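# Three arms load cartons into flow lane by date

## Task

Place every carton in the flow lane, ordered by date, with the carton bearing the earliest date at the lane's front.

## Robot and tools

Robots: three identical i2rt Big YAM arms, arm1, arm2 and arm3. Each has six arm joints, a right hand (index, middle and ring fingers plus a thumb, four hinges each, sixteen separate motors) and a wrist camera. Fixed room cameras are cam_a and cam_b; wrist cameras are arm1_cam_wrist, arm2_cam_wrist and arm3_cam_wrist. Foot (base_link) poses in the scene frame, each foot facing its own +x: arm1 x=-1.402 y=-0.867 z=+0.802 quat_wxyz=(+0.480, -0.001, +0.005, -0.877); arm2 x=-0.548 y=-0.339 z=+0.723 quat_wxyz=(+0.240, +0.003, -0.001, +0.971); arm3 x=+0.576 y=+0.327 z=+0.878 quat_wxyz=(+0.405, -0.004, +0.001, -0.914). Table tops are at z=+0.720. Reach is about 1.06 m from the joint 1 axis. A loose object may occasionally get nudged by something.

Frame: one shared scene frame, origin on the floor, +z up, metres; quaternions are written w, x, y, z. The hand point moves with the palm. Its own axes: +z out along straight fingers, +x across the palm away from the thumb, +y out of the palm face (palm surface at y=-0.062). A mast at the wrist on the palm side (x +0.05 to +0.10, z -0.16 to -0.11, to y=+0.06) can strike things. Straight fingertips end about 0.12 m past the hand point; the straight thumb sits at right angles, tip 0.154 m toward the thumb side.

move: arguments arm1, arm2, arm3 (each optional, one object per robot) and cameras. An omitted robot gets nothing new but may keep pushing toward old targets. Inside a robot's object:
- joints: a dictionary of absolute targets by joint name. Arm joints in radians: joint1_rad -2.879..2.879 (turn about the foot, + counter-clockwise from above), joint2_rad 0..3.141 (shoulder, 0 = upper arm back and level, + lifts it up and forward), joint3_rad 0..3.019 (elbow, 0 folded, + opens), joint4_rad -1.692..1.57 (hand pitch, + fingers up), joint5_rad -1.57..1.57 (sideways, + to arm's right), joint6_rad -2.094..2.094 (roll, + clockwise seen from behind). Hand keys hand_index_mcp ... hand_thumb_ipl take -1..1, a goal angle scaled between the hinge's two stops; toward -1 curls fingers toward the palm (_mcp straight at +0.75, _pip +0.58, _dip +0.70, _abd +0.00 swings sideways away from thumb). Thumb: hand_thumb_cmc (straight +0.71) toward -1 swings it in front of the palm; hand_thumb_axl (+0.68) rotates it about its own line; hand_thumb_mcp (+0.23) and hand_thumb_ipl (+0.17) bend it. hand_current_limit -1..1 caps all hand motors from 0 to 550 mA (start +0.4); hand_speed -0.96..1 sets set-point speed as (n+1)/2 of 8.5 rad/s (start -0.6). Unsent hand keys keep their goal, so a grip holds; sending a hinge its currently reported position slackens a grip.
- target: 7 numbers [x, y, z, qw, qx, qy, qz], an absolute hand pose in the scene frame (metres), same form as the printed hand line. The hand follows a straight path from its hand_target pose. When target is given, joints may hold only hand keys.
- speed: top path speed, 0.002 to 0.5 m/s (default 0.25), rotation capped at twice that in rad/s; only allowed with target.
- min_time_s: 0.1 to 8 s, the shortest duration for that robot's arm joint motions.
cameras: list of names or ["all"]; [] for none; omitted gives all only on an empty move. An empty move returns full state, images and the scene number.

Behaviour: all motions of one call start together; hand paths in one call finish together, paced by the slowest, lasting 0.5 to 10 s; a call never exceeds 15 s. Each step the path is clipped to 100 mm and 20 degrees from the measured hand pose. Hands lag, stray and may overshoot speed near full stretch, and often land a centimetre or more off. Paths do not avoid objects or other arms. Unknown keys make the call invalid; out-of-range values get it refused, and a refusal cancels the remaining move, wait and finished_scene calls of that reply.

wait: seconds 0 to 10, plus optional cameras; nothing new is commanded. zoom_image: camera and region [x0, y0, x1, y1] in pixels from the top-left, at most 504 by 504, only on the latest images. finished_scene: scene = the current scene's number; irreversible, and the result should already be stable without the robots.

Results: a "move" line per commanded robot reads done or its worst status. joint_status/hand_status words: off_target (resting away, maybe still pushing); time_out (arm joints given nearby targets, still pushing; on_its_own lists them; send reported positions to relax); not_followed, "joint command not followed" or "pose unreachable" (a self/arm-collision or reach check withheld targets; it may retry until new targets are sent); limit_stop_at_motor_heat (resend). on_its_own's "held at" is a target, not a reading. Robots listed "as last shown" were not commanded; their lines are repeated. The "pictures" line gives image order; images may lag the state slightly. hand_state per motor: moving, goal, blocked (pressing short of goal), overload (shut down). Currents in mA are positive when pushing toward -1. Joint torques (N m, arm joints only) include gravity and offsets; numbers 3 and 4 wrap at ±28. Joint velocities in rad/s; "within noise" means still. MOTOR HOT appears at 85 °C; at 100 °C an OVER-TEMPERATURE FAULT drops the arm for 30-60 s or more.

Avoid: pressing or hard hitting between robots (including one hand closing on another's fingers); knocking items off the work area or onto the floor; drops, releasing moving items, slams, hard shoves into fixed or heavy things. Arms keep pushing after contact, so back off. A hand motor at 495 mA or more for 5 s shuts off for 10 s; keep grip currents moderate. Holding loads, stretched poses or unreachable targets heat motors, even while you think, and the scene keeps running during thinking.

Each tool is called after "Request:" as a command line: name --argument value for each argument, lists and objects as JSON in quotes; but a table of rows of numbers goes row by row, as --pt "numbers of a row", without its own name.

## Session

Request:
move --cameras '["all"]'

Request:
zoom_image --camera "cam_a" --region '[100, 100, 604, 504]'

Request:
zoom_image --camera "cam_b" --region '[120, 130, 560, 480]'

Scene clock: 0.00 s.
Joint torques (N m): no reading
Heat: arm1: hottest joint2_rad 40 °C; arm2: hottest joint4_rad 41 °C; arm3: hottest joint1_rad 43 °C.
Joint velocities: within noise
arm1.joint_positions: joint1_rad=+0.373 joint2_rad=+0.607 joint3_rad=+1.342 joint4_rad=-1.316 joint5_rad=+0.047 joint6_rad=+1.052 hand_index_mcp=+0.753 hand_index_abd=+0.000 hand_index_pip=+0.577 hand_index_dip=+0.696 hand_middle_mcp=+0.753 hand_middle_abd=+0.000 hand_middle_pip=+0.577 hand_middle_dip=+0.696 hand_ring_mcp=+0.753 hand_ring_abd=+0.000 hand_ring_pip=+0.577 hand_ring_dip=+0.696 hand_thumb_cmc=+0.714 hand_thumb_axl=+0.677 hand_thumb_mcp=+0.226 hand_thumb_ipl=+0.168 hand_current_limit=+0.400 hand_speed=-0.600
arm1.joint_status: not commanded
arm1.hand_state: goal,goal,goal,goal,goal,goal,goal,goal,goal,goal,goal,goal,goal,goal,goal,goal
arm1.index_mcp_current_ma: 0
arm1.index_abd_current_ma: 0
arm1.index_pip_current_ma: 0
arm1.index_dip_current_ma: 0
arm1.middle_mcp_current_ma: 0
arm1.middle_abd_current_ma: 0
arm1.middle_pip_current_ma: 0
arm1.middle_dip_current_ma: 0
arm1.ring_mcp_current_ma: 0
arm1.ring_abd_current_ma: 0
arm1.ring_pip_current_ma: 0
arm1.ring_dip_current_ma: 0
arm1.thumb_cmc_current_ma: 0
arm1.thumb_axl_current_ma: 0
arm1.thumb_mcp_current_ma: 0
arm1.thumb_ipl_current_ma: 0
arm1.hand_goal_index_mcp: 0.754
arm1.hand_goal_index_abd: 0.000
arm1.hand_goal_index_pip: 0.576
arm1.hand_goal_index_dip: 0.696
arm1.hand_goal_middle_mcp: 0.754
arm1.hand_goal_middle_abd: 0.000
arm1.hand_goal_middle_pip: 0.576
arm1.hand_goal_middle_dip: 0.696
arm1.hand_goal_ring_mcp: 0.754
arm1.hand_goal_ring_abd: 0.000
arm1.hand_goal_ring_pip: 0.576
arm1.hand_goal_ring_dip: 0.696
arm1.hand_goal_thumb_cmc: 0.714
arm1.hand_goal_thumb_axl: 0.678
arm1.hand_goal_thumb_mcp: 0.226
arm1.hand_goal_thumb_ipl: 0.168
arm1.hand: x=-1.5389 y=-1.0975 z=+1.3447 quat_wxyz=(+0.439, +0.710, -0.522, +0.174) (m; scene frame)
arm1.hand_target: x=-1.5382 y=-1.0948 z=+1.3590 quat_wxyz=(+0.452, +0.704, -0.518, +0.180) (m; scene frame)
arm1.hand_status: not commanded
arm2.joint_positions: joint1_rad=+0.124 joint2_rad=+0.620 joint3_rad=+1.347 joint4_rad=-1.307 joint5_rad=+0.046 joint6_rad=+1.025 hand_index_mcp=+0.753 hand_index_abd=+0.000 hand_index_pip=+0.577 hand_index_dip=+0.696 hand_middle_mcp=+0.753 hand_middle_abd=+0.000 hand_middle_pip=+0.577 hand_middle_dip=+0.696 hand_ring_mcp=+0.753 hand_ring_abd=+0.000 hand_ring_pip=+0.577 hand_ring_dip=+0.696 hand_thumb_cmc=+0.714 hand_thumb_axl=+0.677 hand_thumb_mcp=+0.226 hand_thumb_ipl=+0.168 hand_current_limit=+0.400 hand_speed=-0.600
arm2.joint_status: not commanded
arm2.hand_state: goal,goal,goal,goal,goal,goal,goal,goal,goal,goal,goal,goal,goal,goal,goal,goal
arm2.index_mcp_current_ma: 0
arm2.index_abd_current_ma: 0
arm2.index_pip_current_ma: 0
arm2.index_dip_current_ma: 0
arm2.middle_mcp_current_ma: 0
arm2.middle_abd_current_ma: 0
arm2.middle_pip_current_ma: 0
arm2.middle_dip_current_ma: 0
arm2.ring_mcp_current_ma: 0
arm2.ring_abd_current_ma: 0
arm2.ring_pip_current_ma: 0
arm2.ring_dip_current_ma: 0
arm2.thumb_cmc_current_ma: 0
arm2.thumb_axl_current_ma: 0
arm2.thumb_mcp_current_ma: 0
arm2.thumb_ipl_current_ma: 0
arm2.hand_goal_index_mcp: 0.754
arm2.hand_goal_index_abd: 0.000
arm2.hand_goal_index_pip: 0.576
arm2.hand_goal_index_dip: 0.696
arm2.hand_goal_middle_mcp: 0.754
arm2.hand_goal_middle_abd: 0.000
arm2.hand_goal_middle_pip: 0.576
arm2.hand_goal_middle_dip: 0.696
arm2.hand_goal_ring_mcp: 0.754
arm2.hand_goal_ring_abd: 0.000
arm2.hand_goal_ring_pip: 0.576
arm2.hand_goal_ring_dip: 0.696
arm2.hand_goal_thumb_cmc: 0.714
arm2.hand_goal_thumb_axl: 0.678
arm2.hand_goal_thumb_mcp: 0.226
arm2.hand_goal_thumb_ipl: 0.168
arm2.hand: x=-0.7515 y=-0.1633 z=+1.2715 quat_wxyz=(-0.421, -0.070, +0.875, +0.228) (m; scene frame)
arm2.hand_target: x=-0.7491 y=-0.1643 z=+1.2825 quat_wxyz=(-0.430, -0.070, +0.870, +0.232) (m; scene frame)
arm2.hand_status: not commanded
arm3.joint_positions: joint1_rad=-0.185 joint2_rad=+0.632 joint3_rad=+1.351 joint4_rad=-1.279 joint5_rad=+0.071 joint6_rad=+1.012 hand_index_mcp=+0.753 hand_index_abd=+0.000 hand_index_pip=+0.577 hand_index_dip=+0.696 hand_middle_mcp=+0.753 hand_middle_abd=+0.000 hand_middle_pip=+0.577 hand_middle_dip=+0.696 hand_ring_mcp=+0.753 hand_ring_abd=+0.000 hand_ring_pip=+0.577 hand_ring_dip=+0.696 hand_thumb_cmc=+0.714 hand_thumb_axl=+0.677 hand_thumb_mcp=+0.226 hand_thumb_ipl=+0.168 hand_current_limit=+0.400 hand_speed=-0.600
arm3.joint_status: not commanded
arm3.hand_state: goal,goal,goal,goal,goal,goal,goal,goal,goal,goal,goal,goal,goal,goal,goal,goal
arm3.index_mcp_current_ma: 0
arm3.index_abd_current_ma: 0
arm3.index_pip_current_ma: 0
arm3.index_dip_current_ma: 0
arm3.middle_mcp_current_ma: 0
arm3.middle_abd_current_ma: 0
arm3.middle_pip_current_ma: 0
arm3.middle_dip_current_ma: 0
arm3.ring_mcp_current_ma: 0
arm3.ring_abd_current_ma: 0
arm3.ring_pip_current_ma: 0
arm3.ring_dip_current_ma: 0
arm3.thumb_cmc_current_ma: 0
arm3.thumb_axl_current_ma: 0
arm3.thumb_mcp_current_ma: 0
arm3.thumb_ipl_current_ma: 0
arm3.hand_goal_index_mcp: 0.754
arm3.hand_goal_index_abd: 0.000
arm3.hand_goal_index_pip: 0.576
arm3.hand_goal_index_dip: 0.696
arm3.hand_goal_middle_mcp: 0.754
arm3.hand_goal_middle_abd: 0.000
arm3.hand_goal_middle_pip: 0.576
arm3.hand_goal_middle_dip: 0.696
arm3.hand_goal_ring_mcp: 0.754
arm3.hand_goal_ring_abd: 0.000
arm3.hand_goal_ring_pip: 0.576
arm3.hand_goal_ring_dip: 0.696
arm3.hand_goal_thumb_cmc: 0.714
arm3.hand_goal_thumb_axl: 0.678
arm3.hand_goal_thumb_mcp: 0.226
arm3.hand_goal_thumb_ipl: 0.168
arm3.hand: x=+0.3139 y=+0.2466 z=+1.4346 quat_wxyz=(+0.489, +0.482, -0.727, -0.010) (m; scene frame)
arm3.hand_target: x=+0.3163 y=+0.2484 z=+1.4466 quat_wxyz=(+0.500, +0.478, -0.722, -0.009) (m; scene frame)
arm3.hand_status: not commanded
pictures: arm1_cam_wrist, arm2_cam_wrist, arm3_cam_wrist, cam_a, cam_b
Images, in order (width x height): arm1_cam_wrist 672x504, arm2_cam_wrist 672x504, arm3_cam_wrist 672x504, cam_a 672x504, cam_b 672x504.

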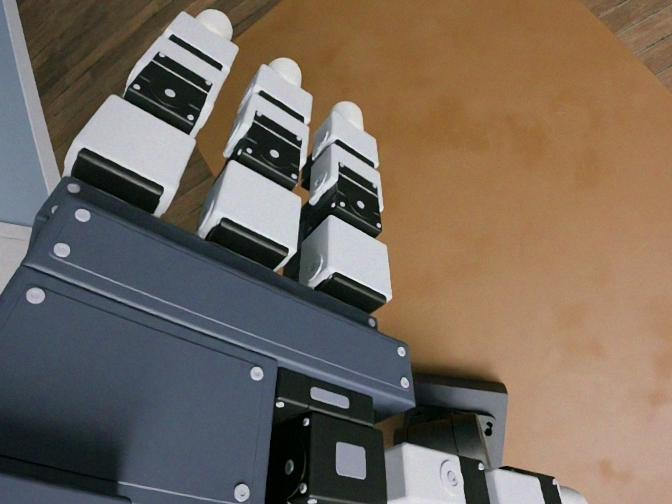

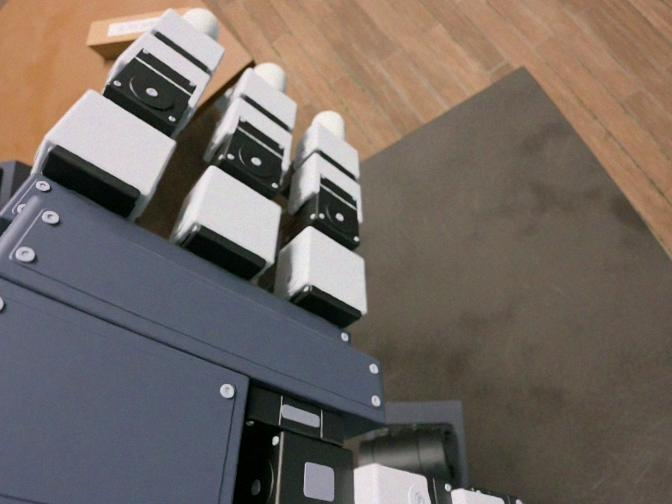

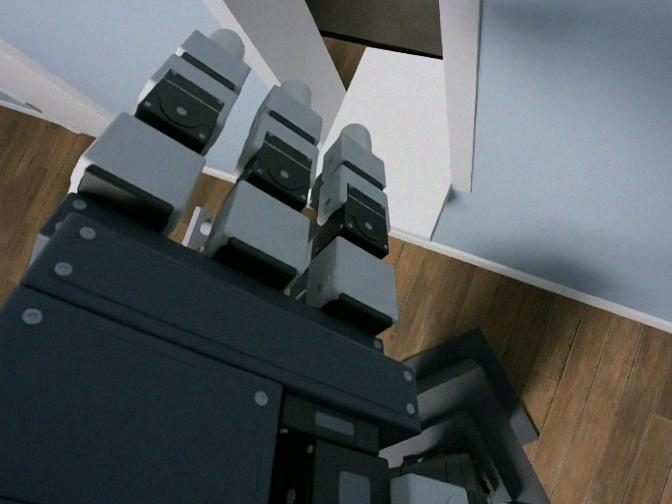

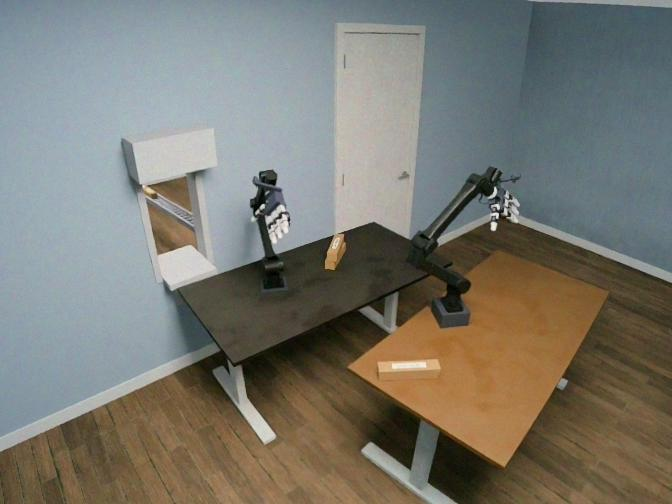

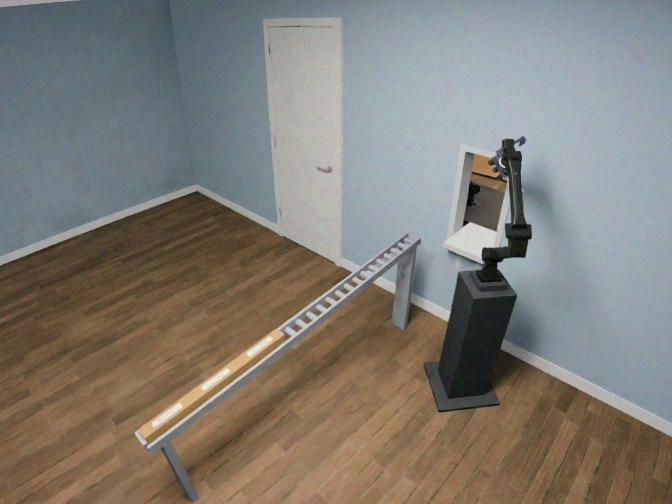

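Scaled by 1.000.

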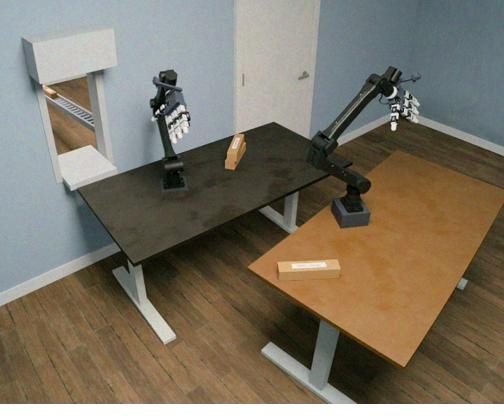

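Scaled by 1.145 from the camera's 672x504 image, which has a finer 960x720 frame.

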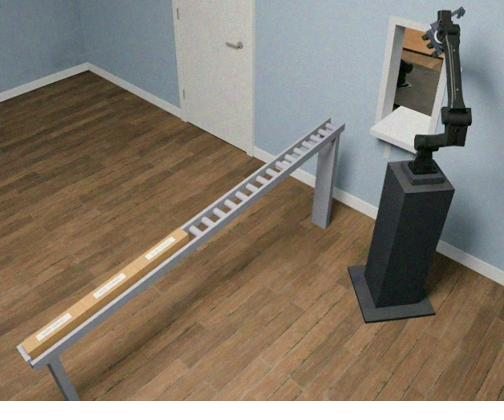

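Request:
zoom_image --camera "cam_a" --region '[300, 220, 370, 280]'

Request:
zoom_image --camera "cam_a" --region '[360, 330, 460, 400]'

Request:
zoom_image --camera "cam_b" --region '[130, 310, 300, 450]'

Request:
zoom_image --camera "cam_a" --region '[120, 120, 220, 300]'

Scaled by 7.200 from the camera's 672x504 image, which has a finer 960x720 frame.

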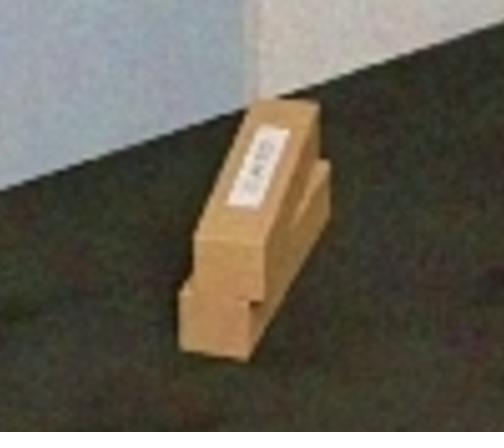

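Scaled by 5.040 from the camera's 672x504 image, which has a finer 960x720 frame.

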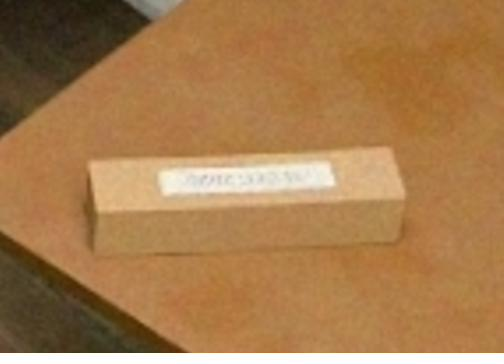

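Scaled by 2.965 from the camera's 672x504 image, which has a finer 960x720 frame.

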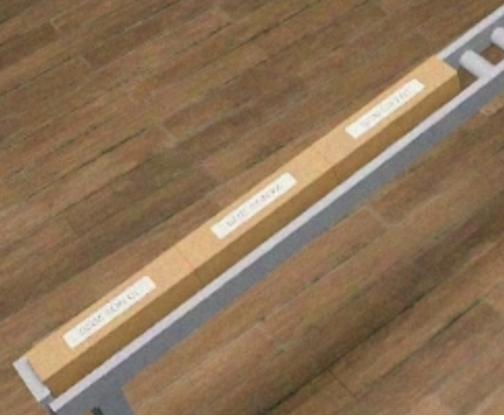

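Scaled by 2.800 from the camera's 672x504 image, which has a finer 960x720 frame.

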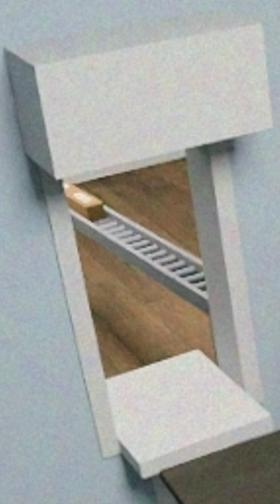

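Request:
zoom_image --camera "cam_a" --region '[388, 356, 432, 376]'

Request:
zoom_image --camera "cam_a" --region '[326, 232, 346, 254]'

Request:
zoom_image --camera "arm2_cam_wrist" --region '[80, 0, 200, 60]'

Scaled by 11.455 from the camera's 672x504 image, which has a finer 960x720 frame.

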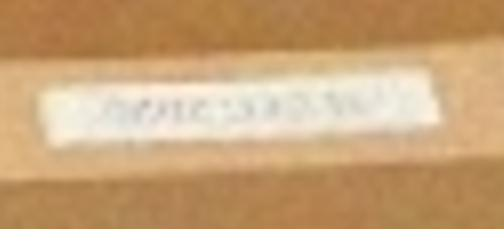

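Scaled by 22.909 from the camera's 672x504 image, which has a finer 960x720 frame.

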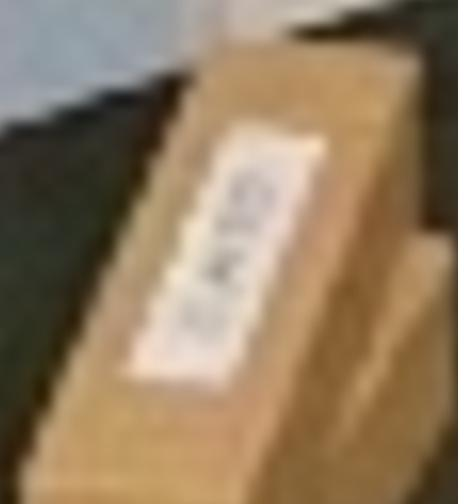

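Scaled by 4.200 from the camera's 672x504 image, which has a finer 960x720 frame.

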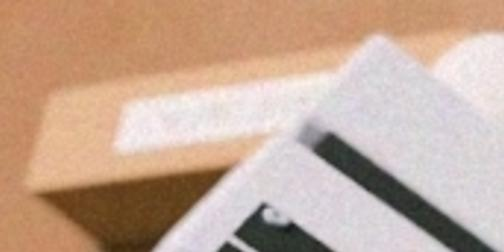

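Request:
move --arm1 '{"joints": {"joint1_rad": -1.9, "joint2_rad": 0.9, "joint3_rad": 1.354, "joint4_rad": -1.416, "joint5_rad": 0, "joint6_rad": 1.093, "hand_index_abd": 0.1, "hand_ring_abd": -0.1, "hand_middle_mcp": 0.1, "hand_current_limit": 0.75, "hand_thumb_cmc": -0.571}, "min_time_s": 3}' --arm2 '{"joints": {"joint1_rad": 2.2, "joint2_rad": 0.9, "joint3_rad": 1.354, "joint4_rad": -1.416, "joint5_rad": 0, "joint6_rad": 1.093, "hand_index_abd": 0.1, "hand_ring_abd": -0.1, "hand_middle_mcp": 0.1, "hand_current_limit": 0.75, "hand_thumb_cmc": -0.571}, "min_time_s": 3}' --arm3 '{"target": [0.285, 0.0285, 1.10, 0, -0.7071, 0.7071, 0], "speed": 0.3, "joints": {"hand_index_abd": 0.1, "hand_ring_abd": -0.1, "hand_middle_mcp": 0.1, "hand_current_limit": 0.75, "hand_thumb_cmc": -0.571}}' --cameras '["arm1_cam_wrist", "arm2_cam_wrist", "cam_a", "cam_b"]'

Scene clock: 9.73 s.
Joint torques (N m): arm1=[-0.15 -1.03 8.68 1.17 -0.05 -0.08] | arm2=[0.67 -2.55 8.7 1.31 0.11 0.04] | arm3=[1.79 -10.93 12.15 0.01 -0.2 -0.12]
Heat: arm1: hottest joint3_rad 41 °C; arm2: hottest joint4_rad 41 °C; arm3: hottest joint1_rad 43 °C.
move: arm1 done; arm2 done; arm3 off_target
Joint velocities: within noise
arm1.joint_positions: joint1_rad=-1.893 joint2_rad=+0.895 joint3_rad=+1.342 joint4_rad=-1.410 joint5_rad=+0.003 joint6_rad=+1.086 hand_index_mcp=+0.756 hand_index_abd=+0.100 hand_index_pip=+0.577 hand_index_dip=+0.696 hand_middle_mcp=+0.114 hand_middle_abd=+0.000 hand_middle_pip=+0.577 hand_middle_dip=+0.696 hand_ring_mcp=+0.756 hand_ring_abd=-0.091 hand_ring_pip=+0.577 hand_ring_dip=+0.696 hand_thumb_cmc=-0.557 hand_thumb_axl=+0.677 hand_thumb_mcp=+0.224 hand_thumb_ipl=+0.168 hand_current_limit=+0.750 hand_speed=-0.600
arm1.joint_status: all done
arm1.hand_state: goal,goal,goal,goal,goal,goal,goal,goal,goal,goal,goal,goal,goal,goal,goal,goal
arm1.index_mcp_current_ma: 0
arm1.index_abd_current_ma: 0
arm1.index_pip_current_ma: 0
arm1.index_dip_current_ma: 0
arm1.middle_mcp_current_ma: 7
arm1.middle_abd_current_ma: 0
arm1.middle_pip_current_ma: 0
arm1.middle_dip_current_ma: 0
arm1.ring_mcp_current_ma: 0
arm1.ring_abd_current_ma: 2
arm1.ring_pip_current_ma: 0
arm1.ring_dip_current_ma: 0
arm1.thumb_cmc_current_ma: 6
arm1.thumb_axl_current_ma: 0
arm1.thumb_mcp_current_ma: 0
arm1.thumb_ipl_current_ma: 0
arm1.hand_goal_index_mcp: 0.754
arm1.hand_goal_index_abd: 0.100
arm1.hand_goal_index_pip: 0.576
arm1.hand_goal_index_dip: 0.696
arm1.hand_goal_middle_mcp: 0.100
arm1.hand_goal_middle_abd: 0.000
arm1.hand_goal_middle_pip: 0.576
arm1.hand_goal_middle_dip: 0.696
arm1.hand_goal_ring_mcp: 0.754
arm1.hand_goal_ring_abd: -0.100
arm1.hand_goal_ring_pip: 0.576
arm1.hand_goal_ring_dip: 0.696
arm1.hand_goal_thumb_cmc: -0.570
arm1.hand_goal_thumb_axl: 0.678
arm1.hand_goal_thumb_mcp: 0.226
arm1.hand_goal_thumb_ipl: 0.168
arm1.hand: x=-1.5458 y=-0.5524 z=+1.2472 quat_wxyz=(+0.234, -0.192, -0.933, -0.194) (m; scene frame)
arm1.hand_target: x=-1.5439 y=-0.5512 z=+1.2499 quat_wxyz=(+0.235, -0.198, -0.932, -0.193) (m; scene frame)
arm1.hand_status: not commanded
arm2.joint_positions: joint1_rad=+2.192 joint2_rad=+0.889 joint3_rad=+1.347 joint4_rad=-1.403 joint5_rad=+0.001 joint6_rad=+1.080 hand_index_mcp=+0.755 hand_index_abd=+0.100 hand_index_pip=+0.577 hand_index_dip=+0.696 hand_middle_mcp=+0.117 hand_middle_abd=+0.000 hand_middle_pip=+0.577 hand_middle_dip=+0.696 hand_ring_mcp=+0.755 hand_ring_abd=-0.091 hand_ring_pip=+0.577 hand_ring_dip=+0.696 hand_thumb_cmc=-0.559 hand_thumb_axl=+0.677 hand_thumb_mcp=+0.224 hand_thumb_ipl=+0.168 hand_current_limit=+0.750 hand_speed=-0.600
arm2.joint_status: all done
arm2.hand_state: goal,goal,goal,goal,goal,goal,goal,goal,goal,goal,goal,goal,goal,goal,goal,goal
arm2.index_mcp_current_ma: 2
arm2.index_abd_current_ma: 0
arm2.index_pip_current_ma: 1
arm2.index_dip_current_ma: 0
arm2.middle_mcp_current_ma: 42
arm2.middle_abd_current_ma: 0
arm2.middle_pip_current_ma: 1
arm2.middle_dip_current_ma: 0
arm2.ring_mcp_current_ma: 2
arm2.ring_abd_current_ma: 16
arm2.ring_pip_current_ma: 1
arm2.ring_dip_current_ma: 0
arm2.thumb_cmc_current_ma: 23
arm2.thumb_axl_current_ma: -1
arm2.thumb_mcp_current_ma: -3
arm2.thumb_ipl_current_ma: 0
arm2.hand_goal_index_mcp: 0.754
arm2.hand_goal_index_abd: 0.100
arm2.hand_goal_index_pip: 0.576
arm2.hand_goal_index_dip: 0.696
arm2.hand_goal_middle_mcp: 0.100
arm2.hand_goal_middle_abd: 0.000
arm2.hand_goal_middle_pip: 0.576
arm2.hand_goal_middle_dip: 0.696
arm2.hand_goal_ring_mcp: 0.754
arm2.hand_goal_ring_abd: -0.100
arm2.hand_goal_ring_pip: 0.576
arm2.hand_goal_ring_dip: 0.696
arm2.hand_goal_thumb_cmc: -0.570
arm2.hand_goal_thumb_axl: 0.678
arm2.hand_goal_thumb_mcp: 0.226
arm2.hand_goal_thumb_ipl: 0.168
arm2.hand: x=-0.5849 y=-0.6884 z=+1.1697 quat_wxyz=(-0.253, -0.848, +0.433, -0.172) (m; scene frame)
arm2.hand_target: x=-0.5818 y=-0.6892 z=+1.1671 quat_wxyz=(-0.244, -0.850, +0.435, -0.171) (m; scene frame)
arm2.hand_status: not commanded
arm3.joint_positions: joint1_rad=+0.149 joint2_rad=+1.343 joint3_rad=+1.177 joint4_rad=-1.443 joint5_rad=-0.001 joint6_rad=+1.008 hand_index_mcp=+0.755 hand_index_abd=+0.100 hand_index_pip=+0.577 hand_index_dip=+0.696 hand_middle_mcp=+0.116 hand_middle_abd=+0.000 hand_middle_pip=+0.577 hand_middle_dip=+0.696 hand_ring_mcp=+0.755 hand_ring_abd=-0.097 hand_ring_pip=+0.577 hand_ring_dip=+0.696 hand_thumb_cmc=-0.568 hand_thumb_axl=+0.677 hand_thumb_mcp=+0.223 hand_thumb_ipl=+0.168 hand_current_limit=+0.750 hand_speed=-0.600
arm3.joint_status: all done
arm3.hand_state: goal,goal,goal,goal,goal,goal,goal,goal,goal,goal,goal,goal,goal,goal,goal,goal
arm3.index_mcp_current_ma: 1
arm3.index_abd_current_ma: 0
arm3.index_pip_current_ma: 1
arm3.index_dip_current_ma: 0
arm3.middle_mcp_current_ma: 32
arm3.middle_abd_current_ma: 0
arm3.middle_pip_current_ma: 1
arm3.middle_dip_current_ma: 0
arm3.ring_mcp_current_ma: 1
arm3.ring_abd_current_ma: 3
arm3.ring_pip_current_ma: 1
arm3.ring_dip_current_ma: 0
arm3.thumb_cmc_current_ma: 2
arm3.thumb_axl_current_ma: -1
arm3.thumb_mcp_current_ma: -5
arm3.thumb_ipl_current_ma: 0
arm3.hand_goal_index_mcp: 0.754
arm3.hand_goal_index_abd: 0.100
arm3.hand_goal_index_pip: 0.576
arm3.hand_goal_index_dip: 0.696
arm3.hand_goal_middle_mcp: 0.100
arm3.hand_goal_middle_abd: 0.000
arm3.hand_goal_middle_pip: 0.576
arm3.hand_goal_middle_dip: 0.696
arm3.hand_goal_ring_mcp: 0.754
arm3.hand_goal_ring_abd: -0.100
arm3.hand_goal_ring_pip: 0.576
arm3.hand_goal_ring_dip: 0.696
arm3.hand_goal_thumb_cmc: -0.570
arm3.hand_goal_thumb_axl: 0.678
arm3.hand_goal_thumb_mcp: 0.226
arm3.hand_goal_thumb_ipl: 0.168
arm3.hand: x=+0.2886 y=+0.0441 z=+1.0840 quat_wxyz=(-0.015, +0.698, -0.716, -0.005) (m; scene frame)
arm3.hand_target: x=+0.2854 y=+0.0291 z=+1.1000 quat_wxyz=(+0.000, +0.707, -0.707, +0.000) (m; scene frame)
arm3.hand_status: off_target (0.023 m and 2.3 deg from the pose sent, 0.400 m and 62.5 deg at the start)
pictures: arm1_cam_wrist, arm2_cam_wrist, cam_a, cam_b
Images, in order (width x height): arm1_cam_wrist 672x504, arm2_cam_wrist 672x504, cam_a 672x504, cam_b 672x504.

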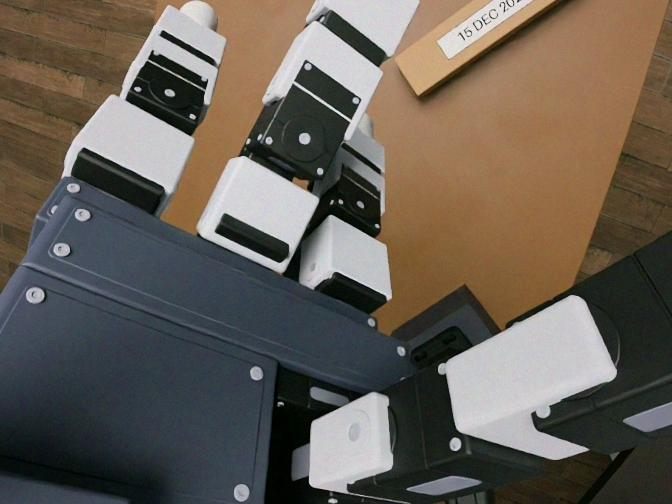

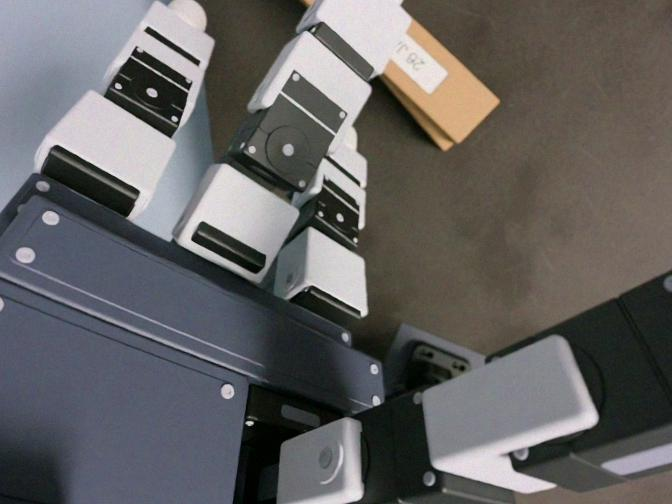

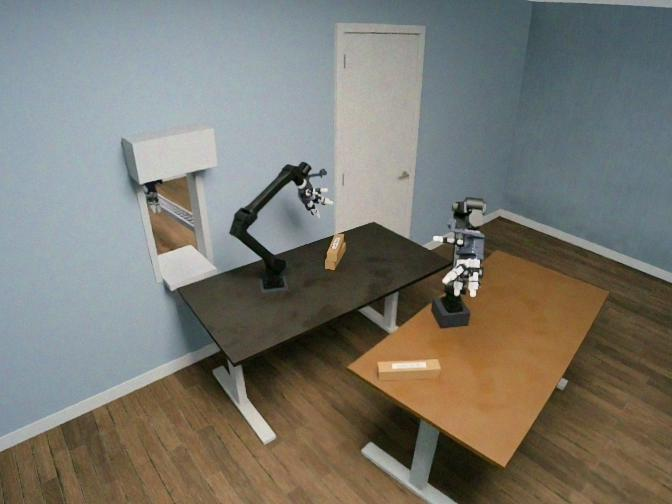

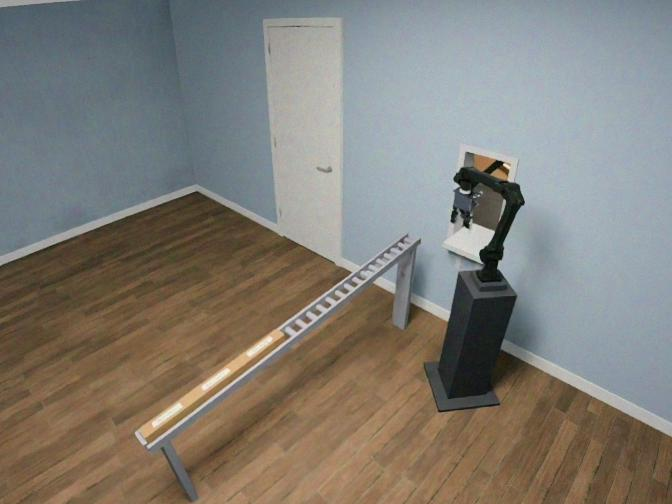

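Request:
zoom_image --camera "arm2_cam_wrist" --region '[290, 0, 520, 170]'

Request:
zoom_image --camera "arm1_cam_wrist" --region '[380, 0, 610, 120]'

Scaled by 2.191 from the camera's 672x504 image, which has a finer 960x720 frame.

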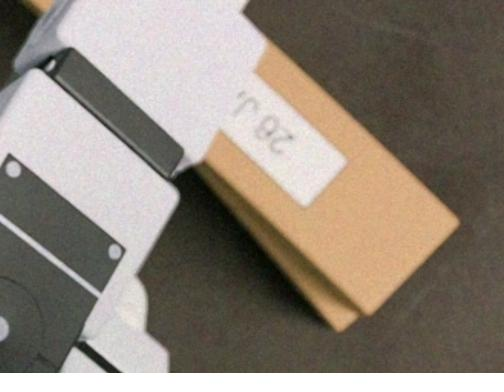

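Scaled by 2.191 from the camera's 672x504 image, which has a finer 960x720 frame.

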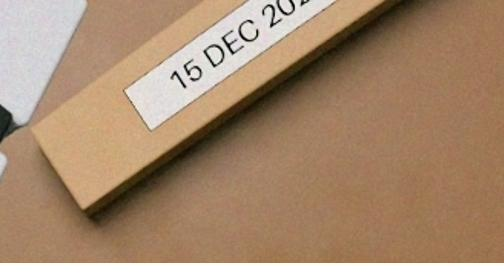

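Request:
move --arm1 '{"target": [-1.4737, -0.3326, 1.0, 0, 0.3090, 0.9511, 0], "speed": 0.35}' --arm2 '{"joints": {"joint1_rad": 2.0, "joint2_rad": 1.25, "joint3_rad": 1.5, "joint4_rad": -1.69, "joint5_rad": 0, "joint6_rad": -0.717}, "min_time_s": 2}' --cameras '["arm1_cam_wrist", "arm2_cam_wrist", "cam_a"]'

Request:
zoom_image --camera "cam_a" --region '[360, 180, 500, 400]'

Request:
zoom_image --camera "cam_a" --region '[260, 140, 380, 280]'

Scene clock: 17.07 s.
Joint torques (N m): arm1=[0.32 -12.57 10.95 -0.01 0.2 -0.12] | arm2=[-0.62 -6.77 11.17 0.4 -0.16 -0.08] | arm3=[1.85 -10.64 12.15 0.05 -0.2 -0.12]
Heat: arm1: hottest joint3_rad 42 °C; arm2: hottest joint3_rad 41 °C; arm3: hottest joint3_rad 46 °C.
move: arm1 off_target; arm2 done
Joint velocities: within noise
arm1.joint_positions: joint1_rad=-2.283 joint2_rad=+1.669 joint3_rad=+1.453 joint4_rad=-1.414 joint5_rad=+0.001 joint6_rad=+0.923 hand_index_mcp=+0.754 hand_index_abd=+0.100 hand_index_pip=+0.577 hand_index_dip=+0.696 hand_middle_mcp=+0.113 hand_middle_abd=+0.000 hand_middle_pip=+0.577 hand_middle_dip=+0.696 hand_ring_mcp=+0.754 hand_ring_abd=-0.096 hand_ring_pip=+0.577 hand_ring_dip=+0.696 hand_thumb_cmc=-0.568 hand_thumb_axl=+0.677 hand_thumb_mcp=+0.223 hand_thumb_ipl=+0.168 hand_current_limit=+0.750 hand_speed=-0.600
arm1.joint_status: not commanded
arm1.hand_state: goal,goal,goal,goal,goal,goal,goal,goal,goal,goal,goal,goal,goal,goal,goal,goal
arm1.index_mcp_current_ma: 0
arm1.index_abd_current_ma: 0
arm1.index_pip_current_ma: 0
arm1.index_dip_current_ma: 0
arm1.middle_mcp_current_ma: 6
arm1.middle_abd_current_ma: 0
arm1.middle_pip_current_ma: 0
arm1.middle_dip_current_ma: 0
arm1.ring_mcp_current_ma: 0
arm1.ring_abd_current_ma: 0
arm1.ring_pip_current_ma: 0
arm1.ring_dip_current_ma: 0
arm1.thumb_cmc_current_ma: 0
arm1.thumb_axl_current_ma: 0
arm1.thumb_mcp_current_ma: -1
arm1.thumb_ipl_current_ma: 0
arm1.hand_goal_index_mcp: 0.754
arm1.hand_goal_index_abd: 0.100
arm1.hand_goal_index_pip: 0.576
arm1.hand_goal_index_dip: 0.696
arm1.hand_goal_middle_mcp: 0.100
arm1.hand_goal_middle_abd: 0.000
arm1.hand_goal_middle_pip: 0.576
arm1.hand_goal_middle_dip: 0.696
arm1.hand_goal_ring_mcp: 0.754
arm1.hand_goal_ring_abd: -0.100
arm1.hand_goal_ring_pip: 0.576
arm1.hand_goal_ring_dip: 0.696
arm1.hand_goal_thumb_cmc: -0.570
arm1.hand_goal_thumb_axl: 0.678
arm1.hand_goal_thumb_mcp: 0.226
arm1.hand_goal_thumb_ipl: 0.168
arm1.hand: x=-1.4708 y=-0.3490 z=+0.9759 quat_wxyz=(-0.014, -0.311, -0.950, +0.022) (m; scene frame)
arm1.hand_target: x=-1.4735 y=-0.3339 z=+1.0002 quat_wxyz=(+0.000, -0.309, -0.951, +0.000) (m; scene frame)
arm1.hand_status: off_target (0.029 m and 2.9 deg from the pose sent, 0.338 m and 37.6 deg at the start)
arm2.joint_positions: joint1_rad=+2.008 joint2_rad=+1.235 joint3_rad=+1.457 joint4_rad=-1.678 joint5_rad=+0.001 joint6_rad=-0.704 hand_index_mcp=+0.755 hand_index_abd=+0.100 hand_index_pip=+0.577 hand_index_dip=+0.696 hand_middle_mcp=+0.117 hand_middle_abd=+0.000 hand_middle_pip=+0.577 hand_middle_dip=+0.696 hand_ring_mcp=+0.755 hand_ring_abd=-0.096 hand_ring_pip=+0.577 hand_ring_dip=+0.696 hand_thumb_cmc=-0.568 hand_thumb_axl=+0.677 hand_thumb_mcp=+0.224 hand_thumb_ipl=+0.168 hand_current_limit=+0.750 hand_speed=-0.600
arm2.joint_status: all done
arm2.hand_state: goal,goal,goal,goal,goal,goal,goal,goal,goal,goal,goal,goal,goal,goal,goal,goal
arm2.index_mcp_current_ma: 2
arm2.index_abd_current_ma: 0
arm2.index_pip_current_ma: 1
arm2.index_dip_current_ma: 0
arm2.middle_mcp_current_ma: 42
arm2.middle_abd_current_ma: 0
arm2.middle_pip_current_ma: 1
arm2.middle_dip_current_ma: 0
arm2.ring_mcp_current_ma: 2
arm2.ring_abd_current_ma: 5
arm2.ring_pip_current_ma: 1
arm2.ring_dip_current_ma: 0
arm2.thumb_cmc_current_ma: 3
arm2.thumb_axl_current_ma: -1
arm2.thumb_mcp_current_ma: -4
arm2.thumb_ipl_current_ma: 0
arm2.hand_goal_index_mcp: 0.754
arm2.hand_goal_index_abd: 0.100
arm2.hand_goal_index_pip: 0.576
arm2.hand_goal_index_dip: 0.696
arm2.hand_goal_middle_mcp: 0.100
arm2.hand_goal_middle_abd: 0.000
arm2.hand_goal_middle_pip: 0.576
arm2.hand_goal_middle_dip: 0.696
arm2.hand_goal_ring_mcp: 0.754
arm2.hand_goal_ring_abd: -0.100
arm2.hand_goal_ring_pip: 0.576
arm2.hand_goal_ring_dip: 0.696
arm2.hand_goal_thumb_cmc: -0.570
arm2.hand_goal_thumb_axl: 0.678
arm2.hand_goal_thumb_mcp: 0.226
arm2.hand_goal_thumb_ipl: 0.168
arm2.hand: x=-0.5299 y=-0.7823 z=+1.0799 quat_wxyz=(-0.051, -0.945, -0.322, +0.024) (m; scene frame)
arm2.hand_target: x=-0.5325 y=-0.7891 z=+1.0931 quat_wxyz=(-0.059, -0.944, -0.324, +0.027) (m; scene frame)
arm2.hand_status: not commanded
arm3: as last shown
pictures: arm1_cam_wrist, arm2_cam_wrist, cam_a
Images, in order (width x height): arm1_cam_wrist 672x504, arm2_cam_wrist 672x504, cam_a 672x504.

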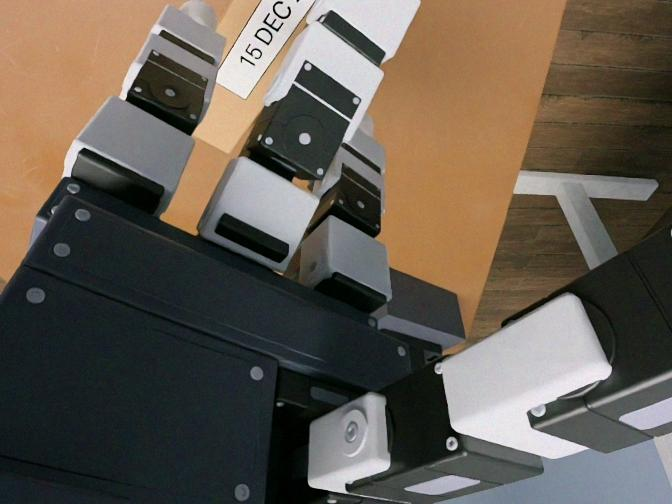

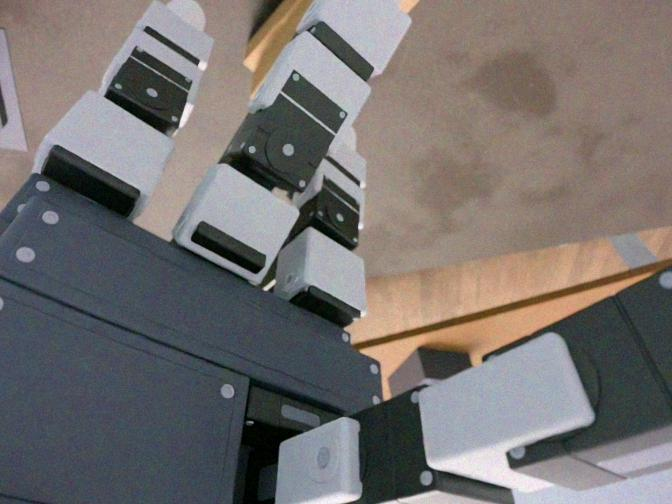

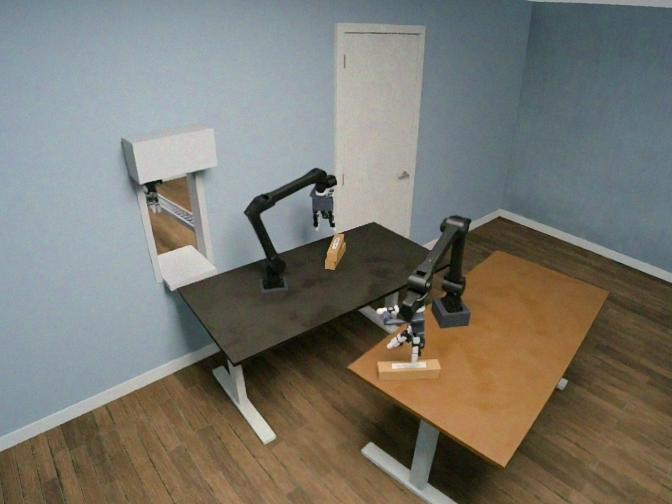

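Scaled by 2.291 from the camera's 672x504 image, which has a finer 960x720 frame.

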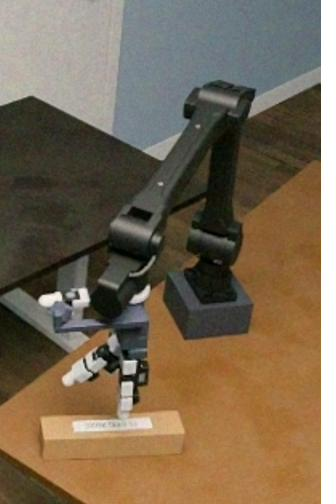

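Scaled by 3.600 from the camera's 672x504 image, which has a finer 960x720 frame.

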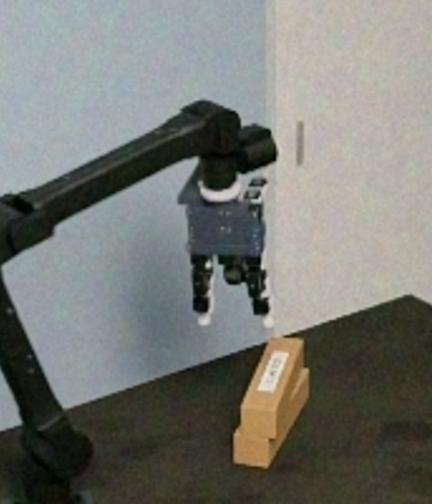

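Request:
move --arm1 '{"target": [-1.4745, -0.327, 0.90, 0, 0.3090, 0.9511, 0], "speed": 0.12}' --arm2 '{"target": [-0.538, -0.882, 1.02, 0, -0.9455, -0.3256, 0], "speed": 0.15}' --cameras '["arm2_cam_wrist", "cam_a"]'

Request:
zoom_image --camera "cam_a" --region '[360, 290, 460, 400]'

Request:
zoom_image --camera "cam_a" --region '[290, 170, 380, 280]'

Scene clock: 20.77 s.
Joint torques (N m): arm1=[0.85 -12.81 6.53 0.66 0.2 -0.09] | arm2=[-0.79 -10.81 10.74 0.81 -0.3 -0.14] | arm3=[1.67 -10.75 12.15 0.01 -0.19 -0.13]
Heat: arm1: hottest joint3_rad 42 °C; arm2: hottest joint3_rad 41 °C; arm3: hottest joint3_rad 47 °C.
move: arm1 done; arm2 off_target
Joint velocities: within noise
arm1.joint_positions: joint1_rad=-2.283 joint2_rad=+1.749 joint3_rad=+1.350 joint4_rad=-1.186 joint5_rad=+0.001 joint6_rad=+0.920 hand_index_mcp=+0.754 hand_index_abd=+0.100 hand_index_pip=+0.577 hand_index_dip=+0.696 hand_middle_mcp=+0.113 hand_middle_abd=+0.000 hand_middle_pip=+0.577 hand_middle_dip=+0.696 hand_ring_mcp=+0.754 hand_ring_abd=-0.096 hand_ring_pip=+0.577 hand_ring_dip=+0.696 hand_thumb_cmc=-0.568 hand_thumb_axl=+0.677 hand_thumb_mcp=+0.223 hand_thumb_ipl=+0.168 hand_current_limit=+0.750 hand_speed=-0.600
arm1.joint_status: not commanded
arm1.hand_state: goal,goal,goal,goal,goal,goal,goal,goal,goal,goal,goal,goal,goal,goal,goal,goal
arm1.index_mcp_current_ma: 0
arm1.index_abd_current_ma: 0
arm1.index_pip_current_ma: 0
arm1.index_dip_current_ma: 0
arm1.middle_mcp_current_ma: 5
arm1.middle_abd_current_ma: 0
arm1.middle_pip_current_ma: 0
arm1.middle_dip_current_ma: 0
arm1.ring_mcp_current_ma: 0
arm1.ring_abd_current_ma: 0
arm1.ring_pip_current_ma: 0
arm1.ring_dip_current_ma: 0
arm1.thumb_cmc_current_ma: 0
arm1.thumb_axl_current_ma: 0
arm1.thumb_mcp_current_ma: -1
arm1.thumb_ipl_current_ma: 0
arm1.hand_goal_index_mcp: 0.754
arm1.hand_goal_index_abd: 0.100
arm1.hand_goal_index_pip: 0.576
arm1.hand_goal_index_dip: 0.696
arm1.hand_goal_middle_mcp: 0.100
arm1.hand_goal_middle_abd: 0.000
arm1.hand_goal_middle_pip: 0.576
arm1.hand_goal_middle_dip: 0.696
arm1.hand_goal_ring_mcp: 0.754
arm1.hand_goal_ring_abd: -0.100
arm1.hand_goal_ring_pip: 0.576
arm1.hand_goal_ring_dip: 0.696
arm1.hand_goal_thumb_cmc: -0.570
arm1.hand_goal_thumb_axl: 0.678
arm1.hand_goal_thumb_mcp: 0.226
arm1.hand_goal_thumb_ipl: 0.168
arm1.hand: x=-1.4769 y=-0.3296 z=+0.9016 quat_wxyz=(+0.000, -0.310, -0.951, +0.003) (m; scene frame)
arm1.hand_target: x=-1.4746 y=-0.3271 z=+0.9000 quat_wxyz=(+0.000, -0.309, -0.951, +0.000) (m; scene frame)
arm1.hand_status: done (0.004 m and 0.3 deg from the pose sent, 0.079 m and 2.9 deg at the start)
arm2.joint_positions: joint1_rad=+2.005 joint2_rad=+1.529 joint3_rad=+1.594 joint4_rad=-1.664 joint5_rad=-0.001 joint6_rad=-0.709 hand_index_mcp=+0.755 hand_index_abd=+0.100 hand_index_pip=+0.577 hand_index_dip=+0.696 hand_middle_mcp=+0.116 hand_middle_abd=+0.000 hand_middle_pip=+0.577 hand_middle_dip=+0.696 hand_ring_mcp=+0.755 hand_ring_abd=-0.096 hand_ring_pip=+0.577 hand_ring_dip=+0.696 hand_thumb_cmc=-0.568 hand_thumb_axl=+0.677 hand_thumb_mcp=+0.224 hand_thumb_ipl=+0.168 hand_current_limit=+0.750 hand_speed=-0.600
arm2.joint_status: not commanded
arm2.hand_state: goal,goal,goal,goal,goal,goal,goal,goal,goal,goal,goal,goal,goal,goal,goal,goal
arm2.index_mcp_current_ma: 1
arm2.index_abd_current_ma: 0
arm2.index_pip_current_ma: 1
arm2.index_dip_current_ma: 0
arm2.middle_mcp_current_ma: 38
arm2.middle_abd_current_ma: 0
arm2.middle_pip_current_ma: 1
arm2.middle_dip_current_ma: 0
arm2.ring_mcp_current_ma: 1
arm2.ring_abd_current_ma: 5
arm2.ring_pip_current_ma: 1
arm2.ring_dip_current_ma: 0
arm2.thumb_cmc_current_ma: 2
arm2.thumb_axl_current_ma: -1
arm2.thumb_mcp_current_ma: -4
arm2.thumb_ipl_current_ma: 0
arm2.hand_goal_index_mcp: 0.754
arm2.hand_goal_index_abd: 0.100
arm2.hand_goal_index_pip: 0.576
arm2.hand_goal_index_dip: 0.696
arm2.hand_goal_middle_mcp: 0.100
arm2.hand_goal_middle_abd: 0.000
arm2.hand_goal_middle_pip: 0.576
arm2.hand_goal_middle_dip: 0.696
arm2.hand_goal_ring_mcp: 0.754
arm2.hand_goal_ring_abd: -0.100
arm2.hand_goal_ring_pip: 0.576
arm2.hand_goal_ring_dip: 0.696
arm2.hand_goal_thumb_cmc: -0.570
arm2.hand_goal_thumb_axl: 0.678
arm2.hand_goal_thumb_mcp: 0.226
arm2.hand_goal_thumb_ipl: 0.168
arm2.hand: x=-0.5349 y=-0.8682 z=+1.0089 quat_wxyz=(+0.015, -0.946, -0.323, -0.003) (m; scene frame)
arm2.hand_target: x=-0.5382 y=-0.8813 z=+1.0200 quat_wxyz=(+0.000, -0.946, -0.325, +0.000) (m; scene frame)
arm2.hand_status: off_target (0.018 m and 1.8 deg from the pose sent, 0.117 m and 6.5 deg at the start)
arm3: as last shown
pictures: arm2_cam_wrist, cam_a
Images, in order (width x height): arm2_cam_wrist 672x504, cam_a 672x504.

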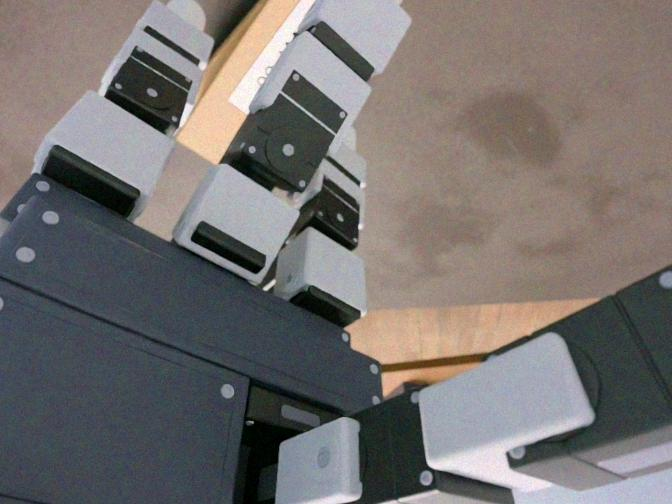

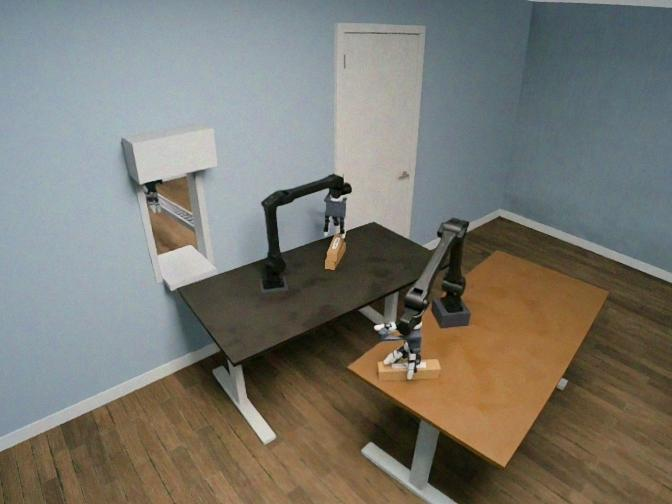

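Scaled by 4.582 from the camera's 672x504 image, which has a finer 960x720 frame.

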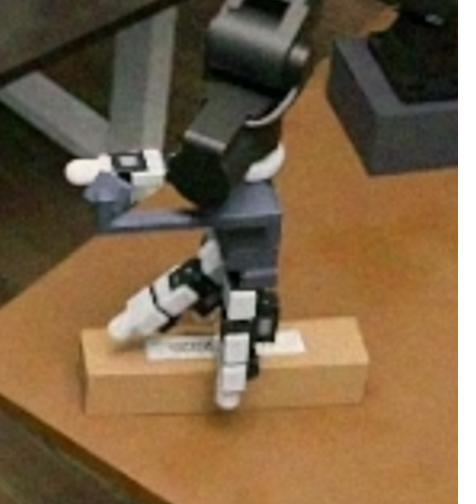

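Scaled by 4.582 from the camera's 672x504 image, which has a finer 960x720 frame.

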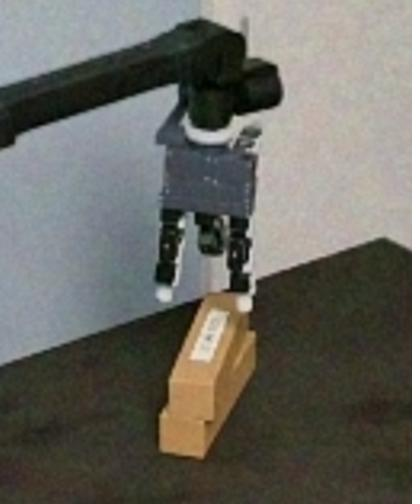

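Request:
move --arm1 '{"target": [-1.4735, -0.329, 0.872, 0, 0.3090, 0.9511, 0], "speed": 0.1}' --arm2 '{"target": [-0.543, -0.889, 0.945, 0, -0.9455, -0.3256, 0], "speed": 0.15}' --cameras '["arm2_cam_wrist", "cam_a"]'

Request:
zoom_image --camera "cam_a" --region '[360, 290, 460, 400]'

Request:
zoom_image --camera "cam_a" --region '[290, 170, 380, 280]'

Scene clock: 22.87 s.
Joint torques (N m): arm1=[0.15 -12.51 6.37 0.54 0.16 -0.12] | arm2=[-1.03 -10.7 7.83 1.2 -0.3 -0.12] | arm3=[1.85 -10.7 12.14 -0.02 -0.19 -0.13]
Heat: arm1: hottest joint3_rad 43 °C; arm2: hottest joint3_rad 42 °C; arm3: hottest joint3_rad 47 °C.
move: arm1 done; arm2 done
Joint velocities: within noise
arm1.joint_positions: joint1_rad=-2.283 joint2_rad=+1.770 joint3_rad=+1.306 joint4_rad=-1.117 joint5_rad=+0.003 joint6_rad=+0.919 hand_index_mcp=+0.754 hand_index_abd=+0.102 hand_index_pip=+0.577 hand_index_dip=+0.696 hand_middle_mcp=+0.108 hand_middle_abd=+0.000 hand_middle_pip=+0.577 hand_middle_dip=+0.696 hand_ring_mcp=+0.754 hand_ring_abd=-0.097 hand_ring_pip=+0.577 hand_ring_dip=+0.696 hand_thumb_cmc=-0.568 hand_thumb_axl=+0.677 hand_thumb_mcp=+0.223 hand_thumb_ipl=+0.168 hand_current_limit=+0.750 hand_speed=-0.600
arm1.joint_status: not commanded
arm1.hand_state: goal,goal,goal,goal,goal,goal,goal,goal,goal,goal,goal,goal,goal,goal,goal,goal
arm1.index_mcp_current_ma: 0
arm1.index_abd_current_ma: 0
arm1.index_pip_current_ma: 0
arm1.index_dip_current_ma: 0
arm1.middle_mcp_current_ma: 3
arm1.middle_abd_current_ma: 0
arm1.middle_pip_current_ma: 0
arm1.middle_dip_current_ma: 0
arm1.ring_mcp_current_ma: 0
arm1.ring_abd_current_ma: 0
arm1.ring_pip_current_ma: 0
arm1.ring_dip_current_ma: 0
arm1.thumb_cmc_current_ma: 0
arm1.thumb_axl_current_ma: 0
arm1.thumb_mcp_current_ma: -1
arm1.thumb_ipl_current_ma: 0
arm1.hand_goal_index_mcp: 0.754
arm1.hand_goal_index_abd: 0.100
arm1.hand_goal_index_pip: 0.576
arm1.hand_goal_index_dip: 0.696
arm1.hand_goal_middle_mcp: 0.100
arm1.hand_goal_middle_abd: 0.000
arm1.hand_goal_middle_pip: 0.576
arm1.hand_goal_middle_dip: 0.696
arm1.hand_goal_ring_mcp: 0.754
arm1.hand_goal_ring_abd: -0.100
arm1.hand_goal_ring_pip: 0.576
arm1.hand_goal_ring_dip: 0.696
arm1.hand_goal_thumb_cmc: -0.570
arm1.hand_goal_thumb_axl: 0.678
arm1.hand_goal_thumb_mcp: 0.226
arm1.hand_goal_thumb_ipl: 0.168
arm1.hand: x=-1.4763 y=-0.3307 z=+0.8765 quat_wxyz=(+0.001, -0.310, -0.951, +0.000) (m; scene frame)
arm1.hand_target: x=-1.4734 y=-0.3291 z=+0.8721 quat_wxyz=(+0.000, -0.309, -0.951, +0.000) (m; scene frame)
arm1.hand_status: done (0.006 m and 0.1 deg from the pose sent, 0.030 m and 0.3 deg at the start)
arm2.joint_positions: joint1_rad=+1.997 joint2_rad=+1.550 joint3_rad=+1.463 joint4_rad=-1.479 joint5_rad=-0.001 joint6_rad=-0.718 hand_index_mcp=+0.755 hand_index_abd=+0.100 hand_index_pip=+0.577 hand_index_dip=+0.696 hand_middle_mcp=+0.114 hand_middle_abd=+0.000 hand_middle_pip=+0.577 hand_middle_dip=+0.696 hand_ring_mcp=+0.755 hand_ring_abd=-0.096 hand_ring_pip=+0.577 hand_ring_dip=+0.696 hand_thumb_cmc=-0.568 hand_thumb_axl=+0.677 hand_thumb_mcp=+0.224 hand_thumb_ipl=+0.168 hand_current_limit=+0.750 hand_speed=-0.600
arm2.joint_status: not commanded
arm2.hand_state: goal,goal,goal,goal,goal,goal,goal,goal,goal,goal,goal,goal,goal,goal,goal,goal
arm2.index_mcp_current_ma: 1
arm2.index_abd_current_ma: 0
arm2.index_pip_current_ma: 1
arm2.index_dip_current_ma: 0
arm2.middle_mcp_current_ma: 34
arm2.middle_abd_current_ma: 0
arm2.middle_pip_current_ma: 1
arm2.middle_dip_current_ma: 0
arm2.ring_mcp_current_ma: 1
arm2.ring_abd_current_ma: 5
arm2.ring_pip_current_ma: 1
arm2.ring_dip_current_ma: 0
arm2.thumb_cmc_current_ma: 2
arm2.thumb_axl_current_ma: -1
arm2.thumb_mcp_current_ma: -5
arm2.thumb_ipl_current_ma: 0
arm2.hand_goal_index_mcp: 0.754
arm2.hand_goal_index_abd: 0.100
arm2.hand_goal_index_pip: 0.576
arm2.hand_goal_index_dip: 0.696
arm2.hand_goal_middle_mcp: 0.100
arm2.hand_goal_middle_abd: 0.000
arm2.hand_goal_middle_pip: 0.576
arm2.hand_goal_middle_dip: 0.696
arm2.hand_goal_ring_mcp: 0.754
arm2.hand_goal_ring_abd: -0.100
arm2.hand_goal_ring_pip: 0.576
arm2.hand_goal_ring_dip: 0.696
arm2.hand_goal_thumb_cmc: -0.570
arm2.hand_goal_thumb_axl: 0.678
arm2.hand_goal_thumb_mcp: 0.226
arm2.hand_goal_thumb_ipl: 0.168
arm2.hand: x=-0.5397 y=-0.8834 z=+0.9519 quat_wxyz=(+0.000, -0.946, -0.324, +0.002) (m; scene frame)
arm2.hand_target: x=-0.5429 y=-0.8887 z=+0.9450 quat_wxyz=(+0.000, -0.945, -0.326, +0.000) (m; scene frame)
arm2.hand_status: done (0.009 m and 0.3 deg from the pose sent, 0.068 m and 1.8 deg at the start)
arm3: as last shown
pictures: arm2_cam_wrist, cam_a
Images, in order (width x height): arm2_cam_wrist 672x504, cam_a 672x504.

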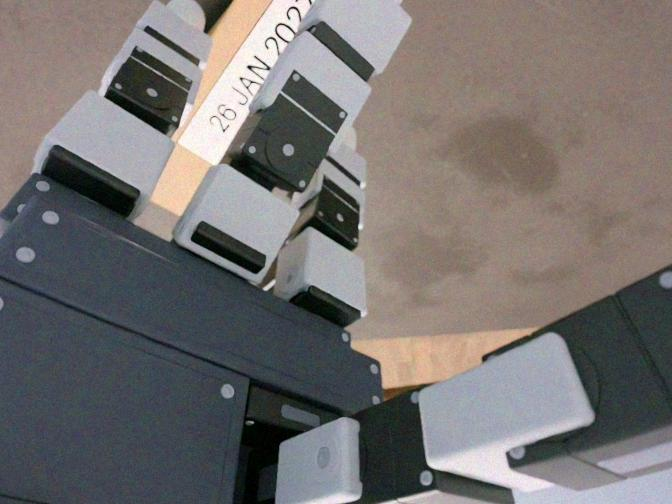

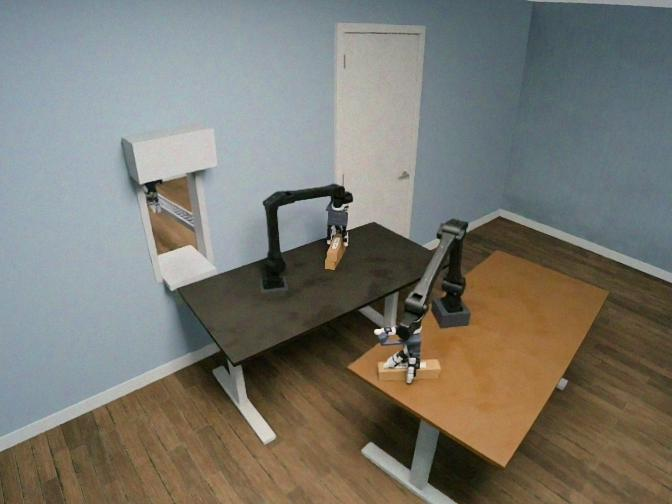

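Scaled by 4.582 from the camera's 672x504 image, which has a finer 960x720 frame.

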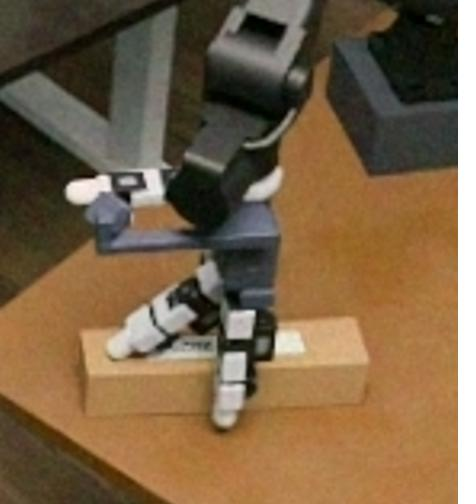

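Scaled by 4.582 from the camera's 672x504 image, which has a finer 960x720 frame.

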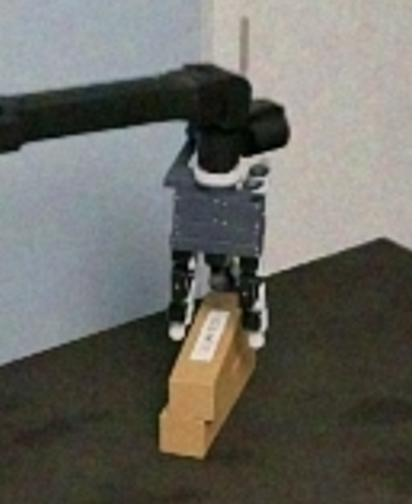

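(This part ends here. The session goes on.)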